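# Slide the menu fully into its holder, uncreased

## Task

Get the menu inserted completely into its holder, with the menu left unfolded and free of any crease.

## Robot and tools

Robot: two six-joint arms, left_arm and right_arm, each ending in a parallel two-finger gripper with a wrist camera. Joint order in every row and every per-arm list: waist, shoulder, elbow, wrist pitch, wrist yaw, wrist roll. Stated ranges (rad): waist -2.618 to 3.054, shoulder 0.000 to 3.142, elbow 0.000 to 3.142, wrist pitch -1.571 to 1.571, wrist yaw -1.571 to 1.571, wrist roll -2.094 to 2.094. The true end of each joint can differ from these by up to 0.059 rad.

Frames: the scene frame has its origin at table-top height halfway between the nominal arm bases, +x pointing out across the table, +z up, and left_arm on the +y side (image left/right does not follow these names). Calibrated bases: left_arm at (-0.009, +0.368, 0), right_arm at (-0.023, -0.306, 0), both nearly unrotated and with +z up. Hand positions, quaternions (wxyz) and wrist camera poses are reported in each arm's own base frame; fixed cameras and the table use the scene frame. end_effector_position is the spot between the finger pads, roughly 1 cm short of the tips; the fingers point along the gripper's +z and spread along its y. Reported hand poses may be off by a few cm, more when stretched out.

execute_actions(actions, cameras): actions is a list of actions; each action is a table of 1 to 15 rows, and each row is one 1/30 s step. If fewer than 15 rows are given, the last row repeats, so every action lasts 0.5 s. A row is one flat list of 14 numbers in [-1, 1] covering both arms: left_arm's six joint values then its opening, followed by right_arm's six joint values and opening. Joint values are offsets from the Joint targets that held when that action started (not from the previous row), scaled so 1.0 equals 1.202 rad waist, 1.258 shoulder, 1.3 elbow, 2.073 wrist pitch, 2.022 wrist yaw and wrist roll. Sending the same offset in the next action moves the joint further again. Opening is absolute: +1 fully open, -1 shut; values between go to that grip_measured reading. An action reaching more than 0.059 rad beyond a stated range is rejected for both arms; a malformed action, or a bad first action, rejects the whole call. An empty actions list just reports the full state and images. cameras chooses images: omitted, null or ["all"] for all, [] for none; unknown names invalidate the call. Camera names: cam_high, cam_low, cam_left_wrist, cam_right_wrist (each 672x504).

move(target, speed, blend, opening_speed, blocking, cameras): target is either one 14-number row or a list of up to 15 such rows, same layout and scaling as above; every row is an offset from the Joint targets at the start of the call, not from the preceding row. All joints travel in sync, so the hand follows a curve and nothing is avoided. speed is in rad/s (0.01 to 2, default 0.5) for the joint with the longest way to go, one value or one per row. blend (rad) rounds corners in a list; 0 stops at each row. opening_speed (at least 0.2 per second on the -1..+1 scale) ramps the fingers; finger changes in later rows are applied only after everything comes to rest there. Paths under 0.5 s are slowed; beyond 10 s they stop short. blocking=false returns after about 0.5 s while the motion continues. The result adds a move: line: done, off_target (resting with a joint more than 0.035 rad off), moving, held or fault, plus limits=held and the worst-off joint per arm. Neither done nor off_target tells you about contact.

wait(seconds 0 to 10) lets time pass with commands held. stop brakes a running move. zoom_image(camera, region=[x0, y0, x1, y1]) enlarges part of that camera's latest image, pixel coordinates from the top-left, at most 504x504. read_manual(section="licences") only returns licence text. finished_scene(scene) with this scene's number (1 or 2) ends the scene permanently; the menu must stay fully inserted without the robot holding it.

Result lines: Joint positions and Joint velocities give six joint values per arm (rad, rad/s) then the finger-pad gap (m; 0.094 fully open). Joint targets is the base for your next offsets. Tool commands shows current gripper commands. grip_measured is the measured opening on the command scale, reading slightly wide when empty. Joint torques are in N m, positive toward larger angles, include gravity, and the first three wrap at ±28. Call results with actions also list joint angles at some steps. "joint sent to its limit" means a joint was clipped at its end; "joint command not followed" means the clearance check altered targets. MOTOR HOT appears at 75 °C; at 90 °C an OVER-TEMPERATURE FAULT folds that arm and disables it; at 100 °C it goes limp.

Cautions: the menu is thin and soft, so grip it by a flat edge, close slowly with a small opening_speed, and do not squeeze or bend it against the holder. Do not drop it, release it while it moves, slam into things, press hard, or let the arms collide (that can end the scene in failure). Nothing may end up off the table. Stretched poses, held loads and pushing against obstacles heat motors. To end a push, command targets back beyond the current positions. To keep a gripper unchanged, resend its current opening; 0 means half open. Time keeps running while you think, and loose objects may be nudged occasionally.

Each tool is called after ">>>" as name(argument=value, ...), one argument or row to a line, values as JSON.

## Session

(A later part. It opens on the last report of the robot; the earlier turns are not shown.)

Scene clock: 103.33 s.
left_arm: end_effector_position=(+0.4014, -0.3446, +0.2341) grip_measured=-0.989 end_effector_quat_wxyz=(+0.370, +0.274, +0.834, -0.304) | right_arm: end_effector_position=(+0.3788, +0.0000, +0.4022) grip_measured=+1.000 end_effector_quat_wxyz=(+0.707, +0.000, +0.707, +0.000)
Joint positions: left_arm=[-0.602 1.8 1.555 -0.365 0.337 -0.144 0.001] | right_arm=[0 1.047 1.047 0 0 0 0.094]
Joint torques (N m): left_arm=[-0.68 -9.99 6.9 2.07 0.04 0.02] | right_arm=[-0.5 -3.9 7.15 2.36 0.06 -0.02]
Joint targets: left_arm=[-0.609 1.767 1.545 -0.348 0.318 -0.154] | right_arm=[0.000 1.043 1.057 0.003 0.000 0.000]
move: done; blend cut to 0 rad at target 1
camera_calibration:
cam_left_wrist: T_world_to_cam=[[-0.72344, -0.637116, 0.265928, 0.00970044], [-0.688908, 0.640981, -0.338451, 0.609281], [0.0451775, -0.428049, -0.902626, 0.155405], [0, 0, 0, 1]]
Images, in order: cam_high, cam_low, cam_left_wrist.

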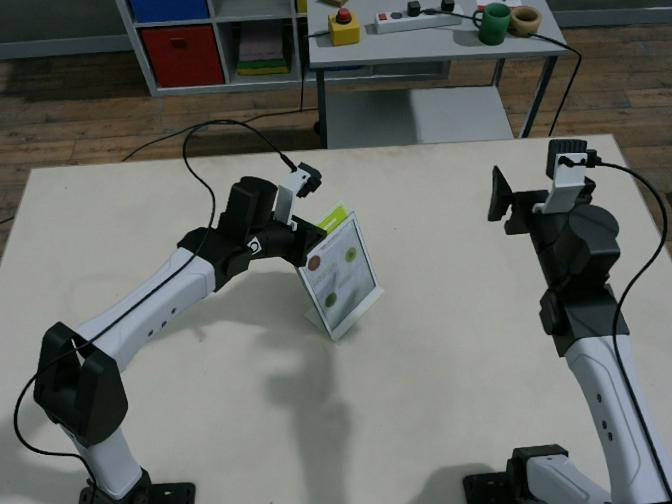

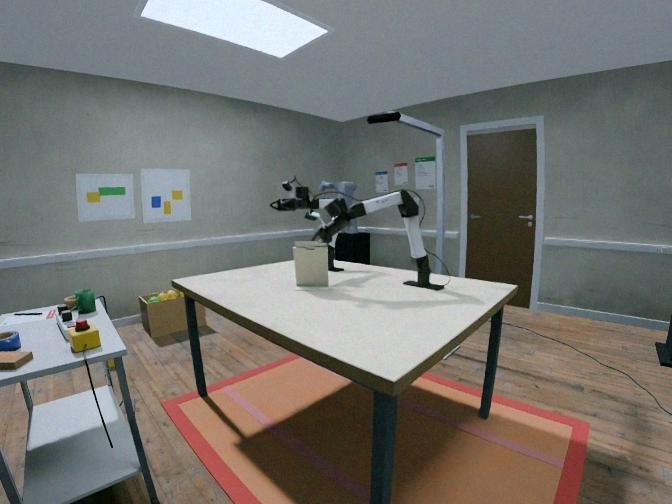

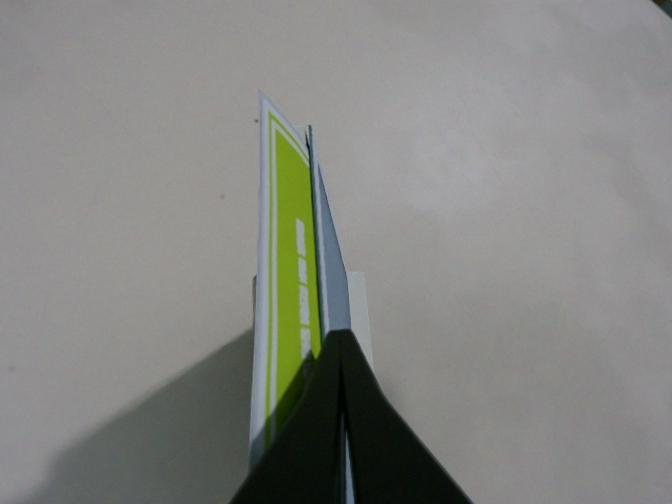

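>>> move(
  target=[
    [0.0275,0.0104,0.138,-0.0829,0.0128,0.0099,-1,0,0,0,0,0,0,1],
    [0.0541,0.07,0.2465,-0.1384,0.0331,0.0242,-1,0,0,0,0,0,0,1],
  ],
  speed=0.1,
  blend=0.02,
  cameras=["cam_high","cam_low","cam_left_wrist"],
)

>>> zoom_image(
  camera="cam_high",
  region=[250, 120, 410, 340],
)

>>> zoom_image(
  camera="cam_low",
  region=[280, 190, 340, 260],
)

>>> zoom_image(
  camera="cam_left_wrist",
  region=[270, 170, 420, 400],
)

Scene clock: 114.13 s.
left_arm: end_effector_position=(+0.4149, -0.3287, +0.2903) grip_measured=-0.989 end_effector_quat_wxyz=(+0.370, +0.272, +0.836, -0.302) | right_arm: end_effector_position=(+0.3788, +0.0000, +0.4022) grip_measured=+1.000 end_effector_quat_wxyz=(+0.707, +0.000, +0.707, +0.000)
Joint positions: left_arm=[-0.552 1.84 1.836 -0.619 0.37 -0.115 0.001] | right_arm=[0 1.047 1.047 0 0 0 0.094]
Joint torques (N m): left_arm=[0.85 -6.41 10.28 1.75 0.42 0.2] | right_arm=[-0.51 -3.89 7.15 2.36 0.06 -0.02]
Joint targets: left_arm=[-0.544 1.855 1.865 -0.635 0.385 -0.105] | right_arm=[0.000 1.043 1.057 0.003 0.000 0.000]
move: done
camera_calibration:
cam_left_wrist: T_world_to_cam=[[-0.718793, -0.643157, 0.263979, 0.0113268], [-0.693631, 0.637749, -0.334892, 0.627311], [0.0470363, -0.423822, -0.904523, 0.213549], [0, 0, 0, 1]]
Images, in order: cam_high, cam_low, cam_left_wrist.

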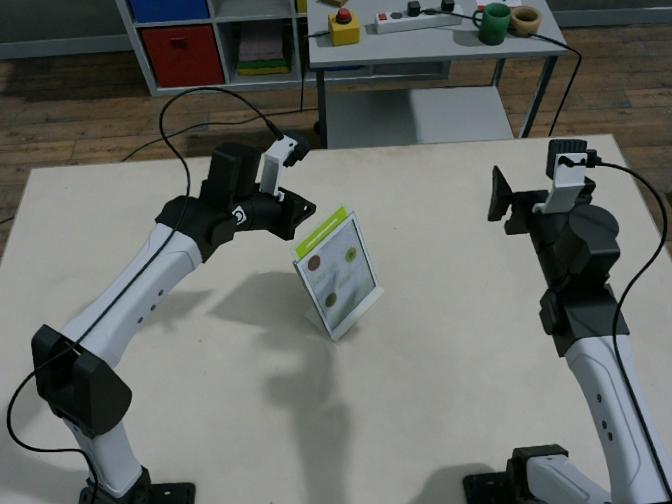

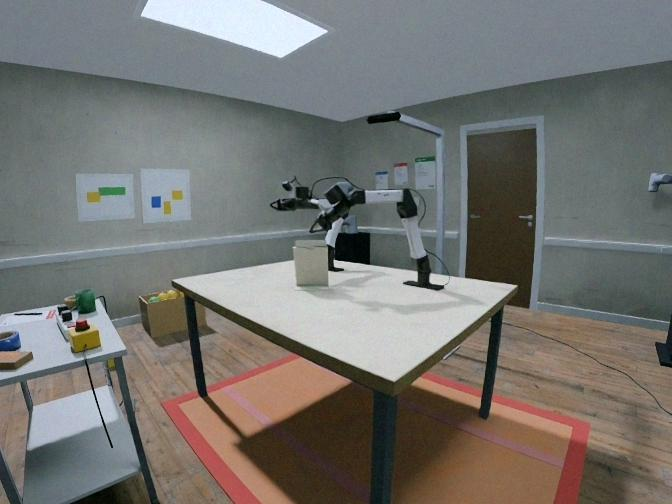

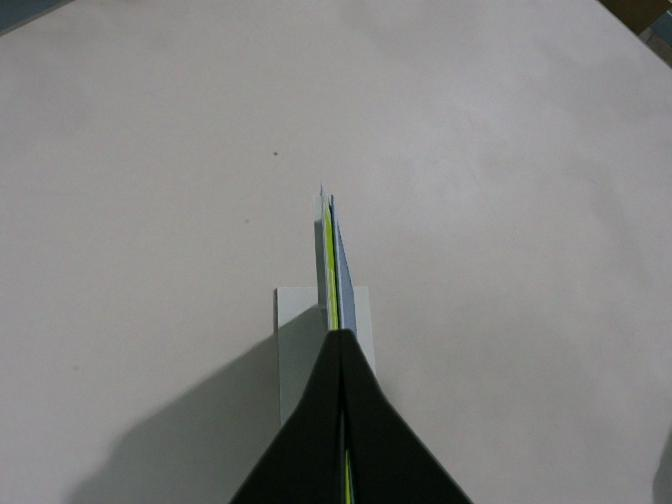

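Scaled by 2.291 from the camera's 672x504 image, which has a finer 960x720 frame.

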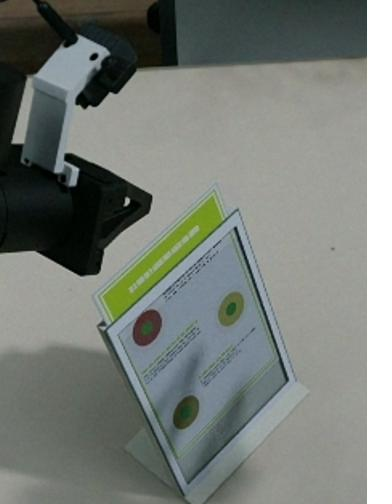

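Scaled by 7.200 from the camera's 672x504 image, which has a finer 960x720 frame.

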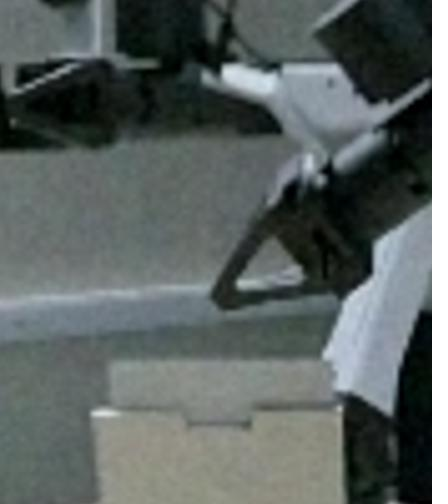

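Scaled by 2.191 from the camera's 672x504 image, which has a finer 960x720 frame.

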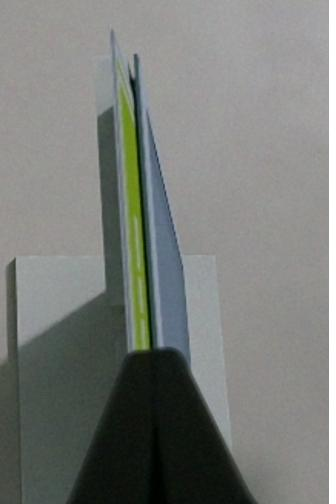

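>>> move(
  target=[0.0075,0.0103,0.0015,0.0048,0.004,0.003,-1,0,0,0,0,0,0,1],
  speed=0.1,
  cameras=["cam_high","cam_left_wrist"],
)

>>> zoom_image(
  camera="cam_left_wrist",
  region=[270, 170, 420, 400],
)

Scene clock: 127.77 s.
left_arm: end_effector_position=(+0.4187, -0.3270, +0.2833) grip_measured=-0.989 end_effector_quat_wxyz=(+0.365, +0.271, +0.839, -0.300) | right_arm: end_effector_position=(+0.3788, +0.0000, +0.4022) grip_measured=+1.000 end_effector_quat_wxyz=(+0.707, +0.000, +0.707, +0.000)
Joint positions: left_arm=[-0.544 1.854 1.836 -0.621 0.377 -0.109 0.001] | right_arm=[0 1.047 1.047 0 0 0 0.094]
Joint torques (N m): left_arm=[0.75 -6.6 10.48 1.82 0.47 0.2] | right_arm=[-0.51 -3.9 7.13 2.36 0.06 -0.02]
Joint targets: left_arm=[-0.535 1.868 1.867 -0.625 0.393 -0.099] | right_arm=[0.000 1.043 1.057 0.003 0.000 0.000]
move: done
camera_calibration:
cam_left_wrist: T_world_to_cam=[[-0.716159, -0.644723, 0.267297, 0.0144642], [-0.696959, 0.640369, -0.322761, 0.62533], [0.0369223, -0.417444, -0.907952, 0.215083], [0, 0, 0, 1]]
Images, in order: cam_high, cam_left_wrist.

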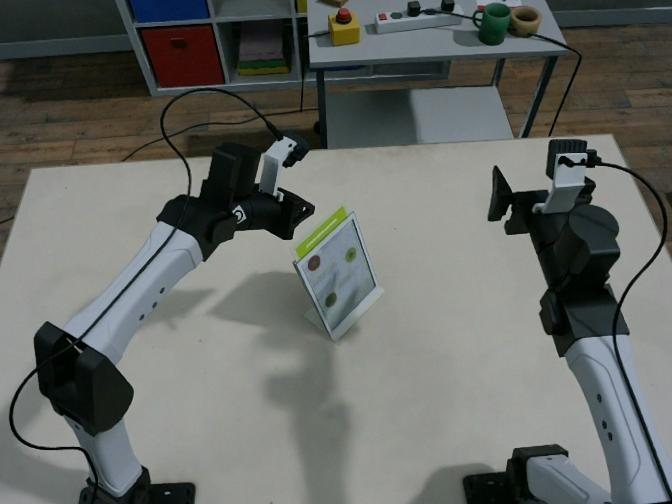

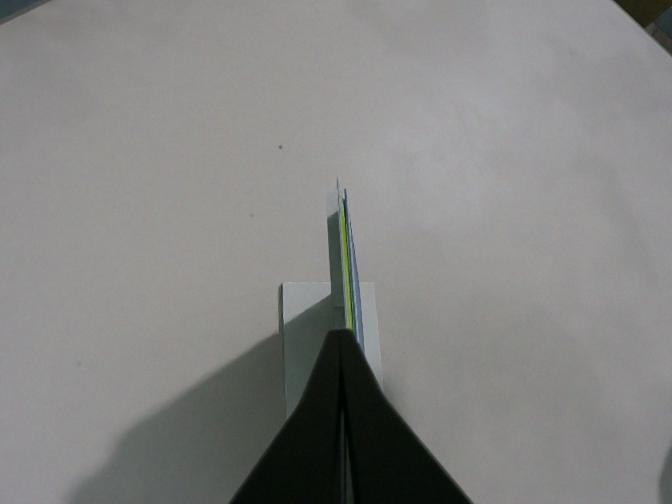

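Scaled by 2.191 from the camera's 672x504 image, which has a finer 960x720 frame.

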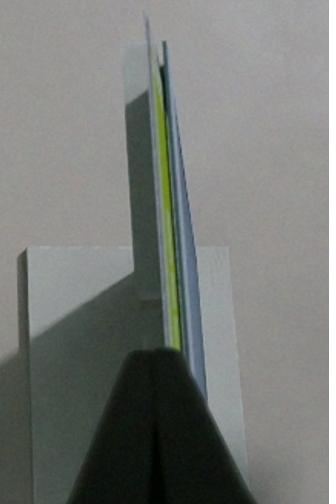

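>>> move(
  target=[-0.0291,-0.062,-0.1185,0.0593,-0.0232,-0.0153,-1,0,0,0,0,0,0,1],
  speed=0.08,
  cameras=["cam_high","cam_low","cam_left_wrist"],
)

>>> zoom_image(
  camera="cam_left_wrist",
  region=[270, 130, 420, 400],
)

>>> zoom_image(
  camera="cam_low",
  region=[280, 190, 340, 260],
)

Scene clock: 137.60 s.
left_arm: end_effector_position=(+0.4136, -0.3321, +0.2660) grip_measured=-0.989 end_effector_quat_wxyz=(+0.369, +0.272, +0.837, -0.301) | right_arm: end_effector_position=(+0.3788, +0.0000, +0.4022) grip_measured=+1.000 end_effector_quat_wxyz=(+0.707, +0.000, +0.707, +0.000)
Joint positions: left_arm=[-0.562 1.826 1.722 -0.522 0.362 -0.12 0.001] | right_arm=[0 1.047 1.047 0 0 0 0.094]
Joint torques (N m): left_arm=[-0.79 -10.3 6.95 2.09 0.06 -0.02] | right_arm=[-0.51 -3.88 7.16 2.36 0.06 -0.02]
Joint targets: left_arm=[-0.570 1.790 1.713 -0.503 0.346 -0.130] | right_arm=[0.000 1.043 1.057 0.003 0.000 0.000]
move: off_target (left_arm); left_arm: the shoulder is farthest, 0.036 rad from its target
camera_calibration:
cam_left_wrist: T_world_to_cam=[[-0.718269, -0.643811, 0.263812, 0.0142662], [-0.69432, 0.638825, -0.331396, 0.62007], [0.0448268, -0.421201, -0.905859, 0.192311], [0, 0, 0, 1]]
Images, in order: cam_high, cam_low, cam_left_wrist.

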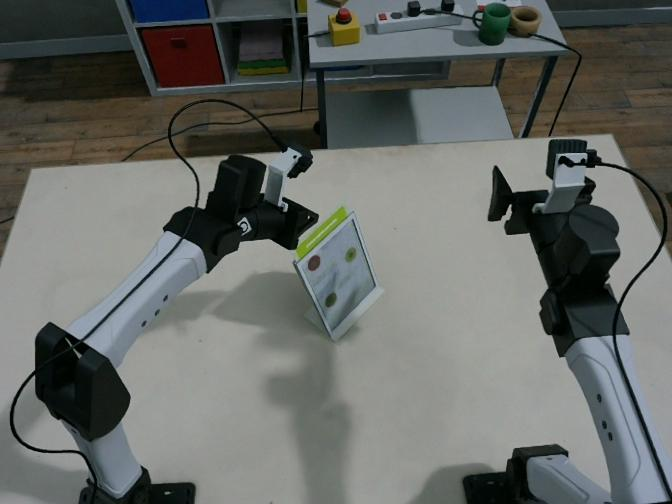

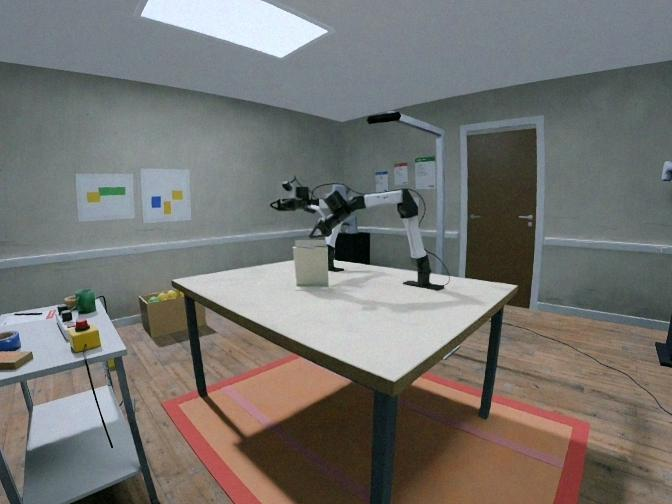

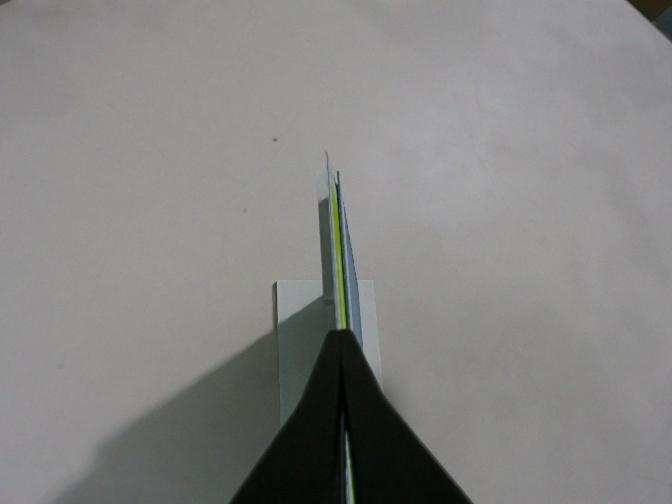

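Scaled by 1.867 from the camera's 672x504 image, which has a finer 960x720 frame.

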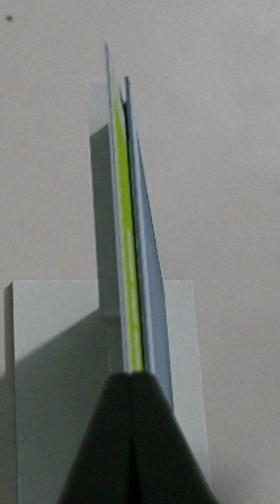

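Scaled by 7.200 from the camera's 672x504 image, which has a finer 960x720 frame.

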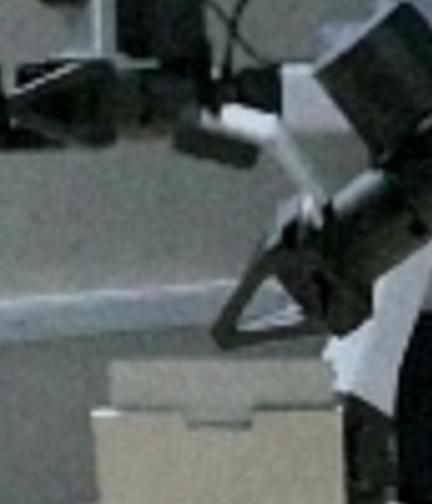

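>>> move(
  target=[-0.0008,-0.004,-0.0354,0.0203,0,-0.003,-1,0,0,0,0,0,0,1],
  speed=0.06,
  cameras=["cam_high","cam_low","cam_left_wrist"],
)

>>> zoom_image(
  camera="cam_left_wrist",
  region=[270, 130, 420, 400],
)

>>> zoom_image(
  camera="cam_low",
  region=[280, 190, 340, 260],
)

Scene clock: 151.57 s.
left_arm: end_effector_position=(+0.4138, -0.3319, +0.2565) grip_measured=-0.989 end_effector_quat_wxyz=(+0.369, +0.269, +0.837, -0.301) | right_arm: end_effector_position=(+0.3788, +0.0000, +0.4022) grip_measured=+1.000 end_effector_quat_wxyz=(+0.707, +0.000, +0.707, +0.000)
Joint positions: left_arm=[-0.562 1.821 1.677 -0.479 0.36 -0.126 0.001] | right_arm=[0 1.047 1.047 0 0 0 0.094]
Joint torques (N m): left_arm=[-0.91 -10.26 6.99 2.01 0.11 0] | right_arm=[-0.51 -3.9 7.16 2.36 0.06 -0.02]
Joint targets: left_arm=[-0.571 1.785 1.667 -0.460 0.346 -0.136] | right_arm=[0.000 1.043 1.057 0.003 0.000 0.000]
move: off_target (left_arm); left_arm: the shoulder is farthest, 0.036 rad from its target
camera_calibration:
cam_left_wrist: T_world_to_cam=[[-0.714733, -0.646283, 0.267348, 0.0138424], [-0.697964, 0.634633, -0.331795, 0.617256], [0.0447655, -0.423744, -0.904675, 0.182652], [0, 0, 0, 1]]
Images, in order: cam_high, cam_low, cam_left_wrist.

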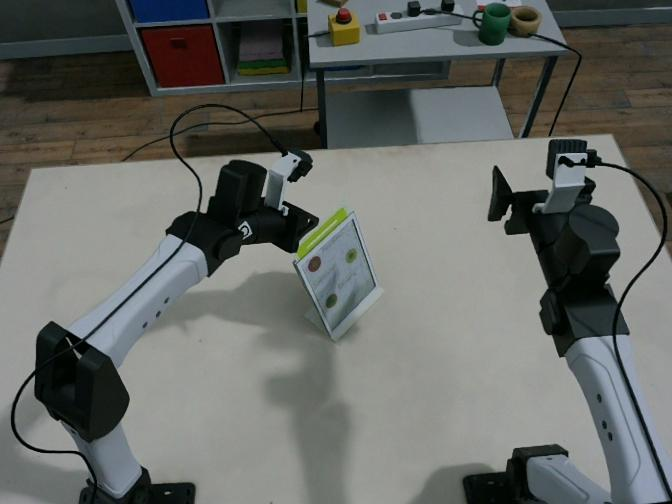

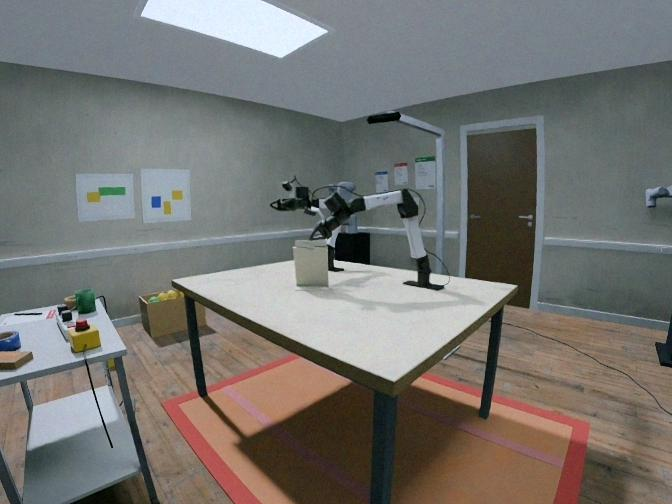

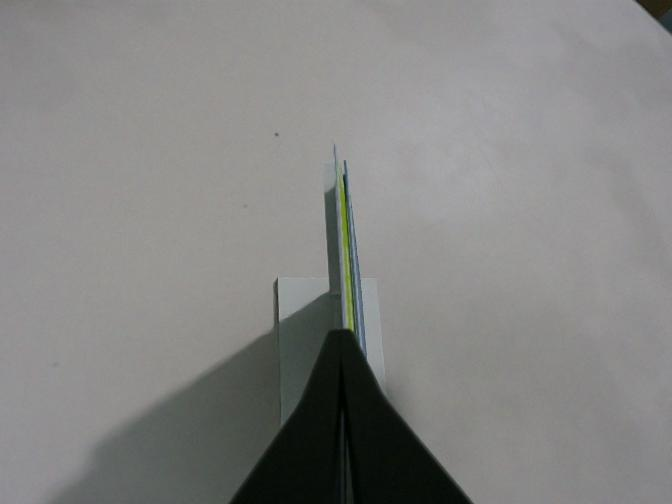

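Scaled by 1.867 from the camera's 672x504 image, which has a finer 960x720 frame.

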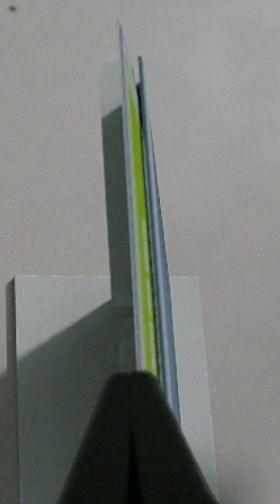

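Scaled by 7.200 from the camera's 672x504 image, which has a finer 960x720 frame.

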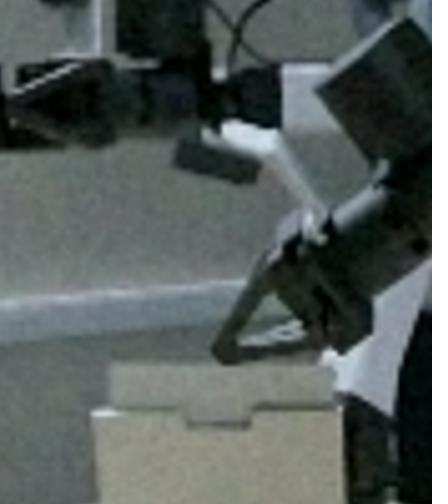

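>>> move(
  target=[-0.0254,-0.0115,-0.09,0.0521,-0.0119,-0.0079,-1,0,0,0,0,0,0,1],
  speed=0.05,
  cameras=["cam_high","cam_low","cam_left_wrist"],
)

>>> zoom_image(
  camera="cam_left_wrist",
  region=[270, 90, 420, 400],
)

>>> zoom_image(
  camera="cam_low",
  region=[280, 190, 340, 260],
)

>>> zoom_image(
  camera="cam_high",
  region=[270, 170, 410, 350],
)

Scene clock: 158.20 s.
left_arm: end_effector_position=(+0.4051, -0.3414, +0.2329) grip_measured=-0.989 end_effector_quat_wxyz=(+0.370, +0.271, +0.836, -0.302) | right_arm: end_effector_position=(+0.3788, +0.0000, +0.4022) grip_measured=+1.000 end_effector_quat_wxyz=(+0.707, +0.000, +0.707, +0.000)
Joint positions: left_arm=[-0.593 1.805 1.56 -0.368 0.337 -0.142 0.001] | right_arm=[0 1.047 1.047 0 0 0 0.094]
Joint torques (N m): left_arm=[-0.87 -10.14 7.01 2.08 0.1 -0.03] | right_arm=[-0.51 -3.88 7.15 2.35 0.06 -0.02]
Joint targets: left_arm=[-0.602 1.770 1.550 -0.352 0.322 -0.152] | right_arm=[0.000 1.043 1.057 0.003 0.000 0.000]
move: done
camera_calibration:
cam_left_wrist: T_world_to_cam=[[-0.718169, -0.643562, 0.264691, 0.0107598], [-0.694258, 0.636781, -0.335433, 0.609428], [0.0473218, -0.424661, -0.904115, 0.156243], [0, 0, 0, 1]]
Images, in order: cam_high, cam_low, cam_left_wrist.

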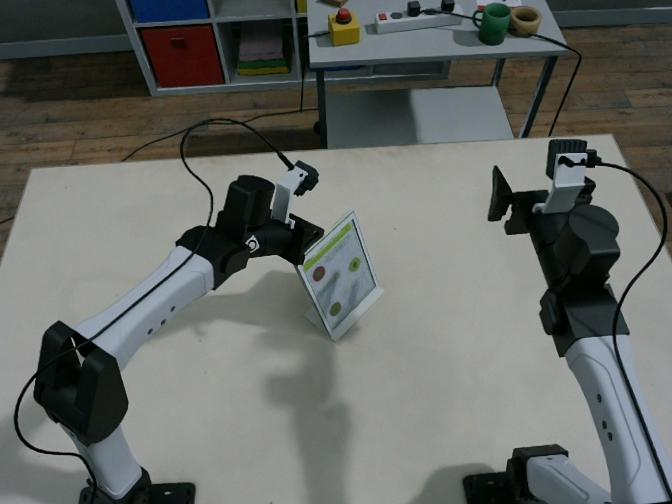

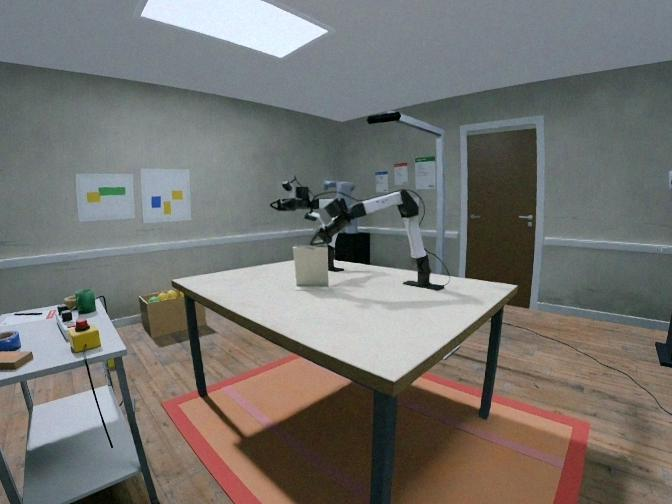

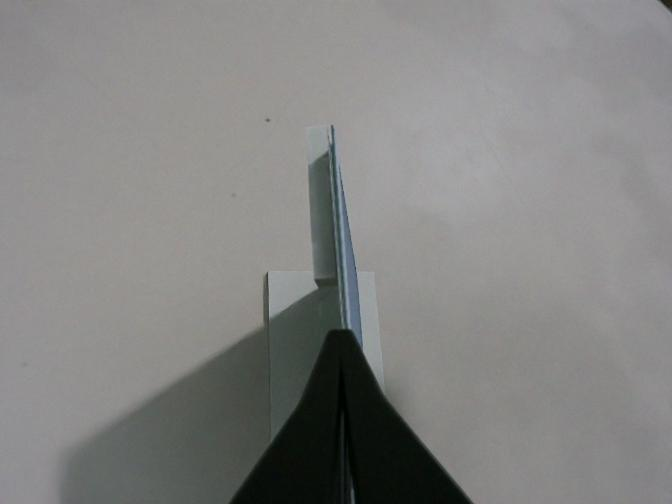

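Scaled by 1.626 from the camera's 672x504 image, which has a finer 960x720 frame.

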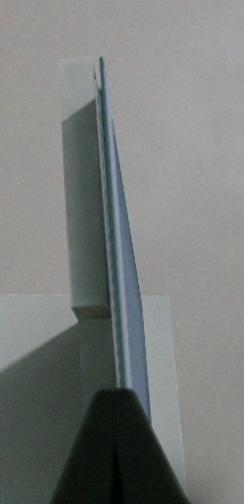

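Scaled by 7.200 from the camera's 672x504 image, which has a finer 960x720 frame.

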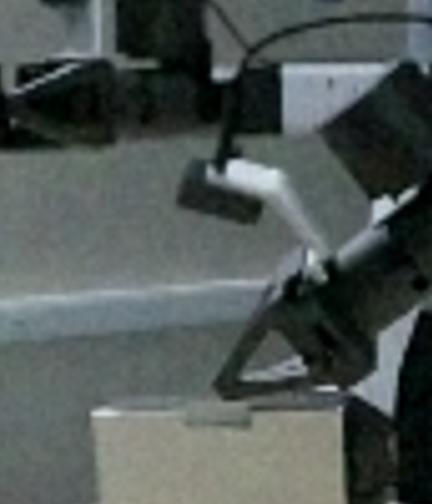

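Scaled by 2.800 from the camera's 672x504 image, which has a finer 960x720 frame.

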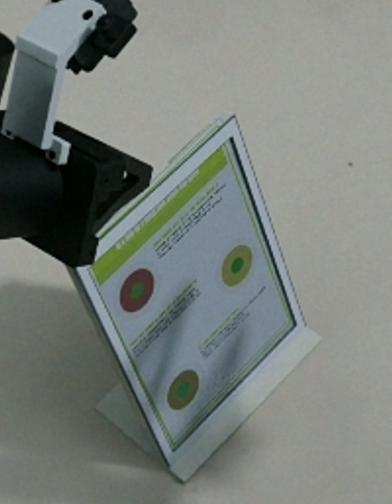

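>>> move(
  target=[
    [0.0254,0.0115,0.09,-0.0521,0.0119,0.0079,-1,0,0,0,0,0,0,1],
    [0.0594,0.0798,0.2512,-0.1337,0.0356,0.0258,-1,0,0,0,0,0,0,1],
  ],
  speed=[0.15,0.25],
  blend=0.02,
)

>>> zoom_image(
  camera="cam_high",
  region=[285, 200, 395, 350],
)

>>> zoom_image(
  camera="cam_high",
  region=[315, 270, 390, 345],
)

>>> zoom_image(
  camera="cam_low",
  region=[285, 235, 335, 260],
)

>>> zoom_image(
  camera="cam_left_wrist",
  region=[290, 150, 400, 350],
)

Scene clock: 164.37 s.
left_arm: end_effector_position=(+0.4224, -0.3258, +0.2893) grip_measured=-0.989 end_effector_quat_wxyz=(+0.373, +0.270, +0.835, -0.302) | right_arm: end_effector_position=(+0.3788, +0.0000, +0.4022) grip_measured=+1.000 end_effector_quat_wxyz=(+0.707, +0.000, +0.707, +0.000)
Joint positions: left_arm=[-0.538 1.855 1.848 -0.614 0.379 -0.11 0.001] | right_arm=[0 1.047 1.047 0 0 0 0.094]
Joint torques (N m): left_arm=[0.75 -6.5 10.22 1.76 0.45 0.18] | right_arm=[-0.51 -3.89 7.15 2.36 0.06 -0.02]
Joint targets: left_arm=[-0.530 1.870 1.877 -0.630 0.394 -0.100] | right_arm=[0.000 1.043 1.057 0.003 0.000 0.000]
move: done
camera_calibration:
cam_left_wrist: T_world_to_cam=[[-0.716734, -0.645492, 0.263879, 0.0172566], [-0.69541, 0.633415, -0.339398, 0.630944], [0.0519343, -0.426762, -0.902871, 0.210023], [0, 0, 0, 1]]

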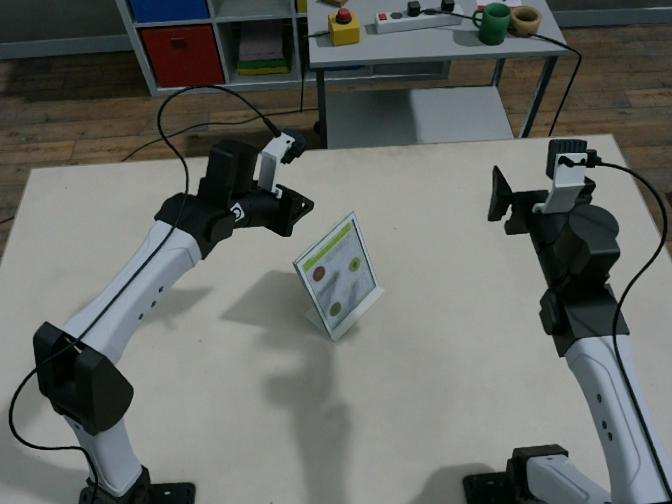

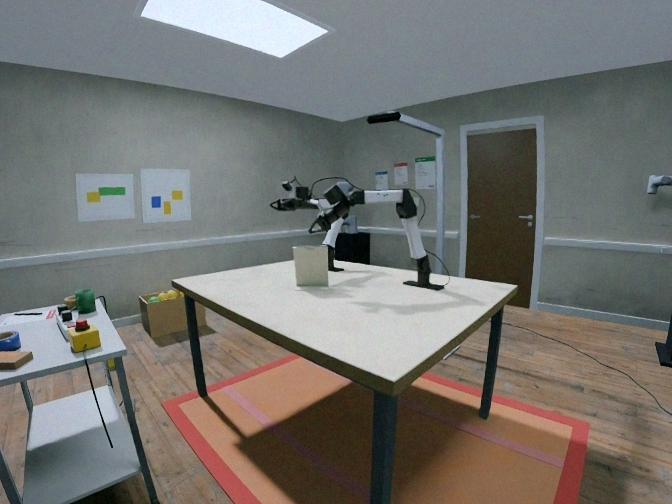

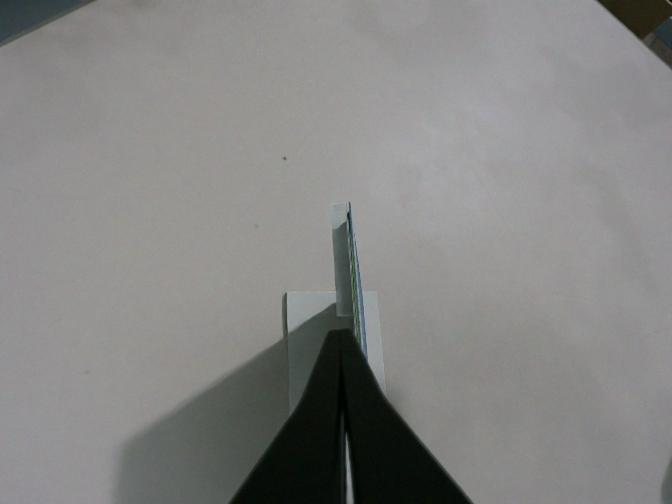

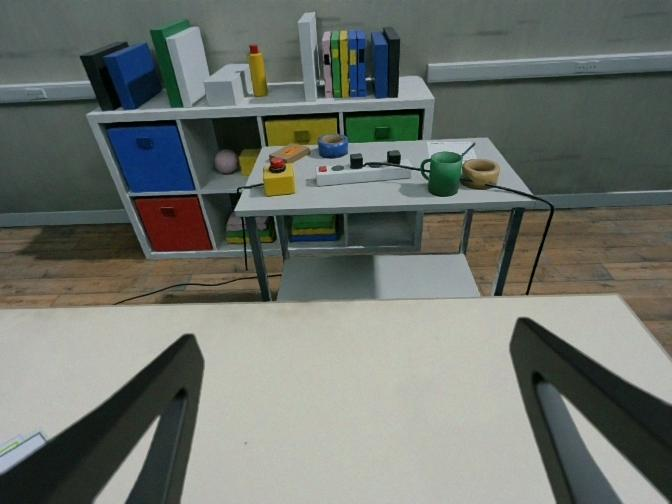

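Scaled by 3.360 from the camera's 672x504 image, which has a finer 960x720 frame.

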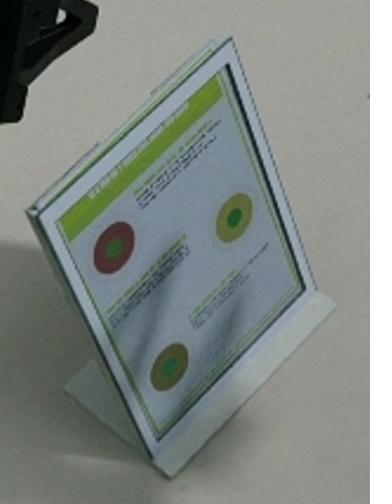

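Scaled by 6.720 from the camera's 672x504 image, which has a finer 960x720 frame.

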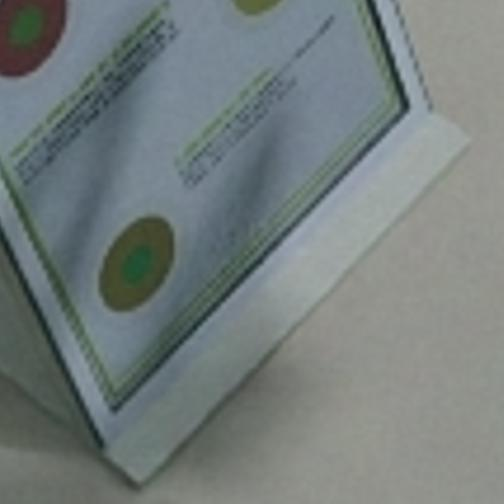

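Scaled by 10.080 from the camera's 672x504 image, which has a finer 960x720 frame.

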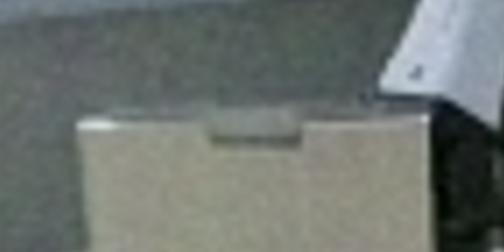

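Scaled by 2.520 from the camera's 672x504 image, which has a finer 960x720 frame.

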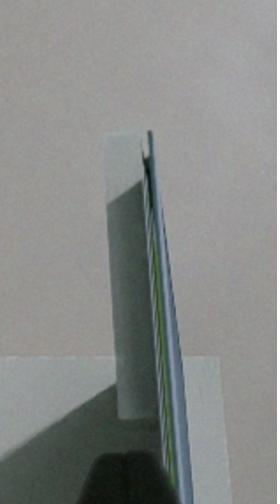

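>>> zoom_image(
  camera="cam_high",
  region=[288, 205, 328, 275],
)

>>> zoom_image(
  camera="cam_high",
  region=[320, 200, 370, 250],
)

>>> zoom_image(
  camera="cam_high",
  region=[320, 300, 350, 345],
)

>>> zoom_image(
  camera="cam_high",
  region=[355, 260, 390, 300],
)

>>> zoom_image(
  camera="cam_left_wrist",
  region=[320, 190, 380, 350],
)

>>> zoom_image(
  camera="cam_low",
  region=[288, 240, 332, 256],
)

Scaled by 7.200 from the camera's 672x504 image, which has a finer 960x720 frame.

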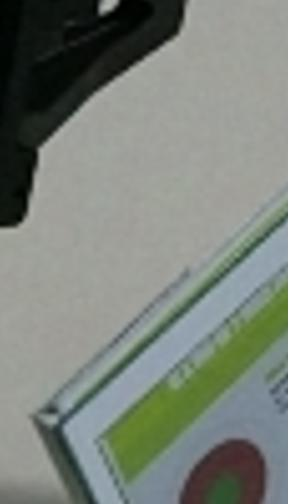

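Scaled by 10.080 from the camera's 672x504 image, which has a finer 960x720 frame.

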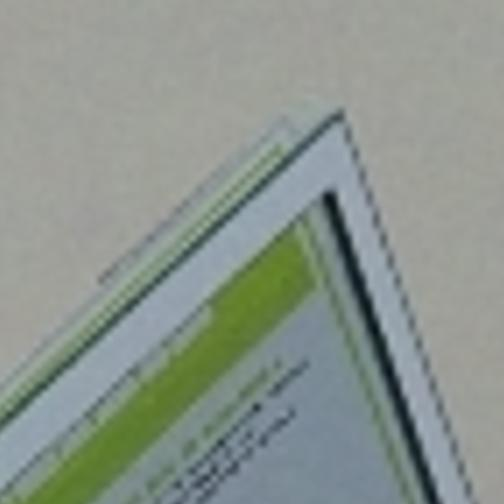

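Scaled by 11.200 from the camera's 672x504 image, which has a finer 960x720 frame.

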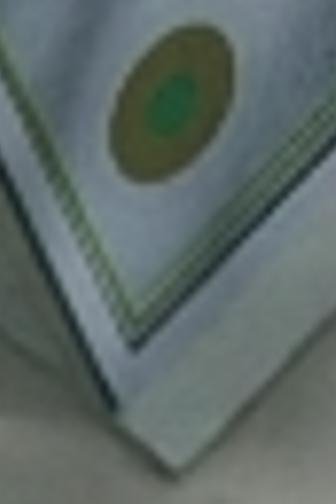

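Scaled by 12.600 from the camera's 672x504 image, which has a finer 960x720 frame.

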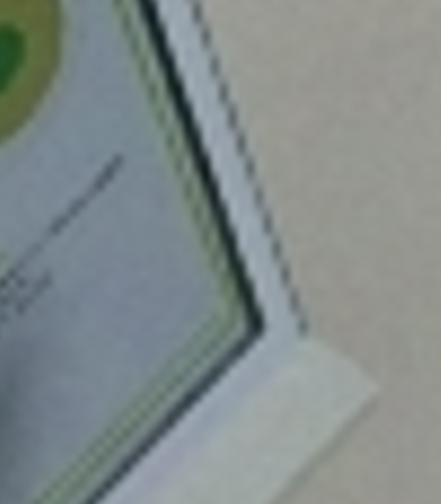

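Scaled by 3.150 from the camera's 672x504 image, which has a finer 960x720 frame.

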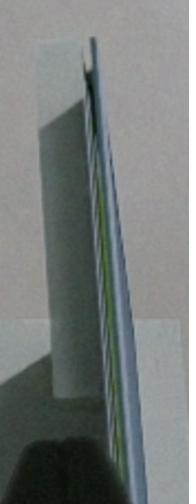

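Scaled by 11.455 from the camera's 672x504 image, which has a finer 960x720 frame.

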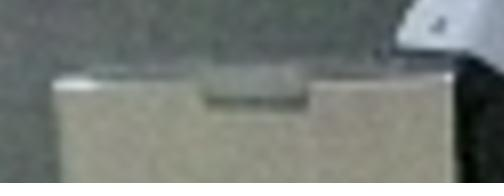

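>>> move(
  target=[-0.0399,0.2957,0.4854,-0.3039,-0.001,0.0589,-1,0,0,0,0,0,0,1],
  speed=0.25,
  cameras=["cam_high","cam_low","cam_left_wrist"],
)

>>> zoom_image(
  camera="cam_left_wrist",
  region=[270, 180, 420, 400],
)

>>> zoom_image(
  camera="cam_low",
  region=[280, 205, 340, 265],
)

>>> zoom_image(
  camera="cam_high",
  region=[280, 160, 390, 290],
)

Scene clock: 196.00 s.
left_arm: end_effector_position=(+0.4131, -0.3405, +0.2474) grip_measured=-0.989 end_effector_quat_wxyz=(+0.221, +0.321, +0.886, -0.252) | right_arm: end_effector_position=(+0.3788, +0.0000, +0.4022) grip_measured=+1.000 end_effector_quat_wxyz=(+0.707, +0.000, +0.707, +0.000)
Joint positions: left_arm=[-0.57 2.227 2.482 -1.243 0.38 0.01 0.001] | right_arm=[0 1.047 1.047 0 0 0 0.094]
Joint torques (N m): left_arm=[-0.81 -8.09 9.02 1.25 0.49 0.19] | right_arm=[-0.53 -3.9 7.15 2.36 0.06 -0.02]
Joint targets: left_arm=[-0.578 2.243 2.508 -1.260 0.392 0.019] | right_arm=[0.000 1.043 1.057 0.003 0.000 0.000]
move: done
camera_calibration:
cam_left_wrist: T_world_to_cam=[[-0.724625, -0.628084, 0.283601, 0.0164747], [-0.658107, 0.752788, -0.0143398, 0.56439], [-0.204485, -0.197031, -0.958835, 0.364403], [0, 0, 0, 1]]
Images, in order: cam_high, cam_low, cam_left_wrist.

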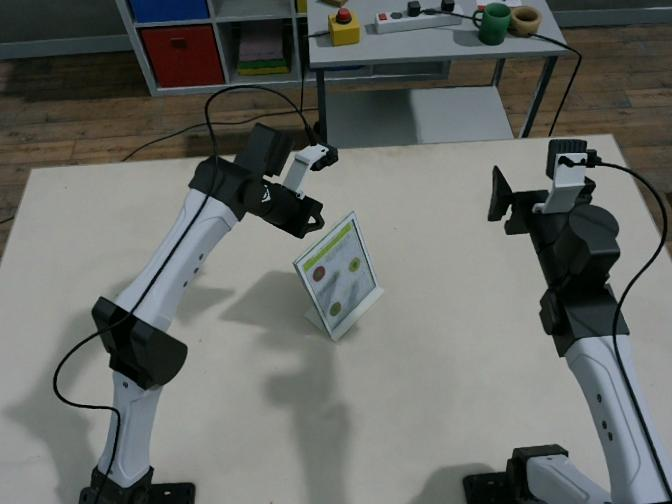

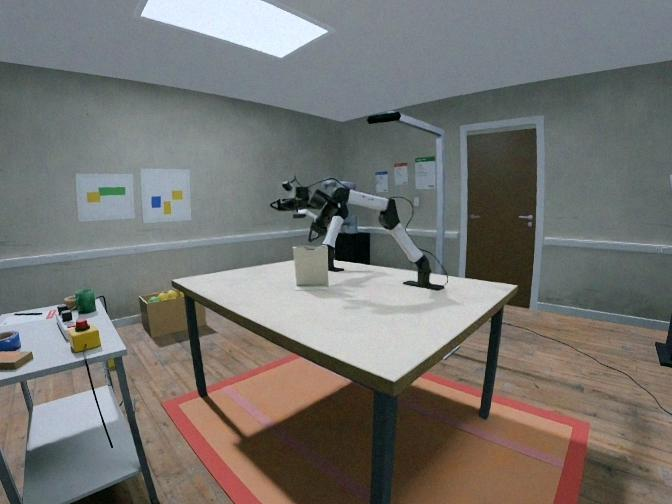

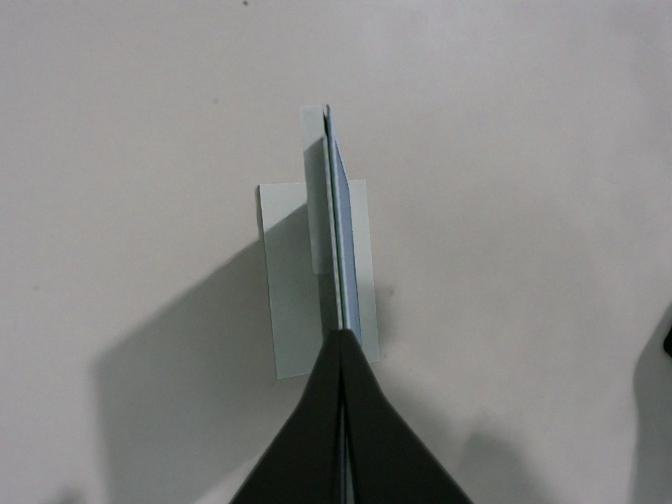

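Scaled by 2.291 from the camera's 672x504 image, which has a finer 960x720 frame.

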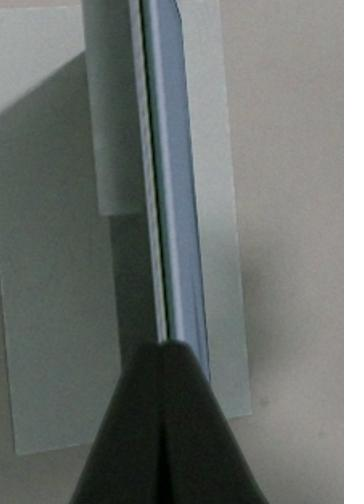

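Scaled by 8.400 from the camera's 672x504 image, which has a finer 960x720 frame.

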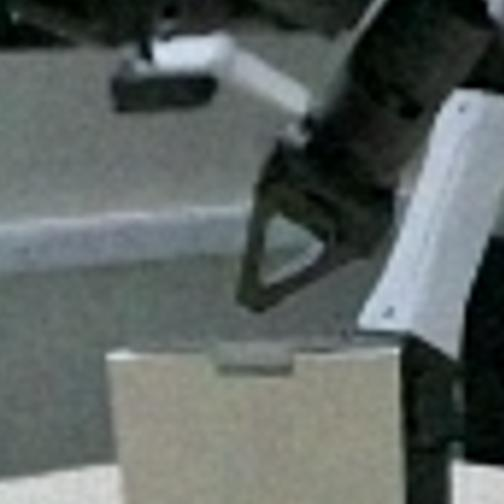

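Scaled by 3.877 from the camera's 672x504 image, which has a finer 960x720 frame.

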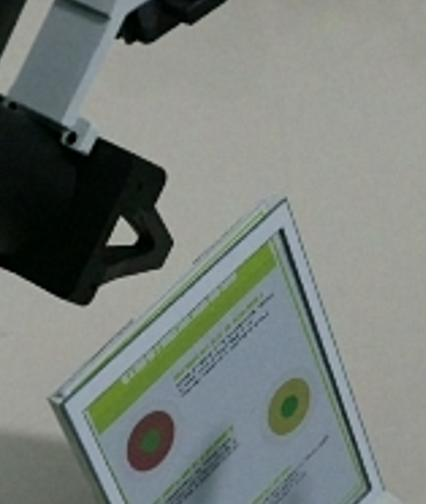

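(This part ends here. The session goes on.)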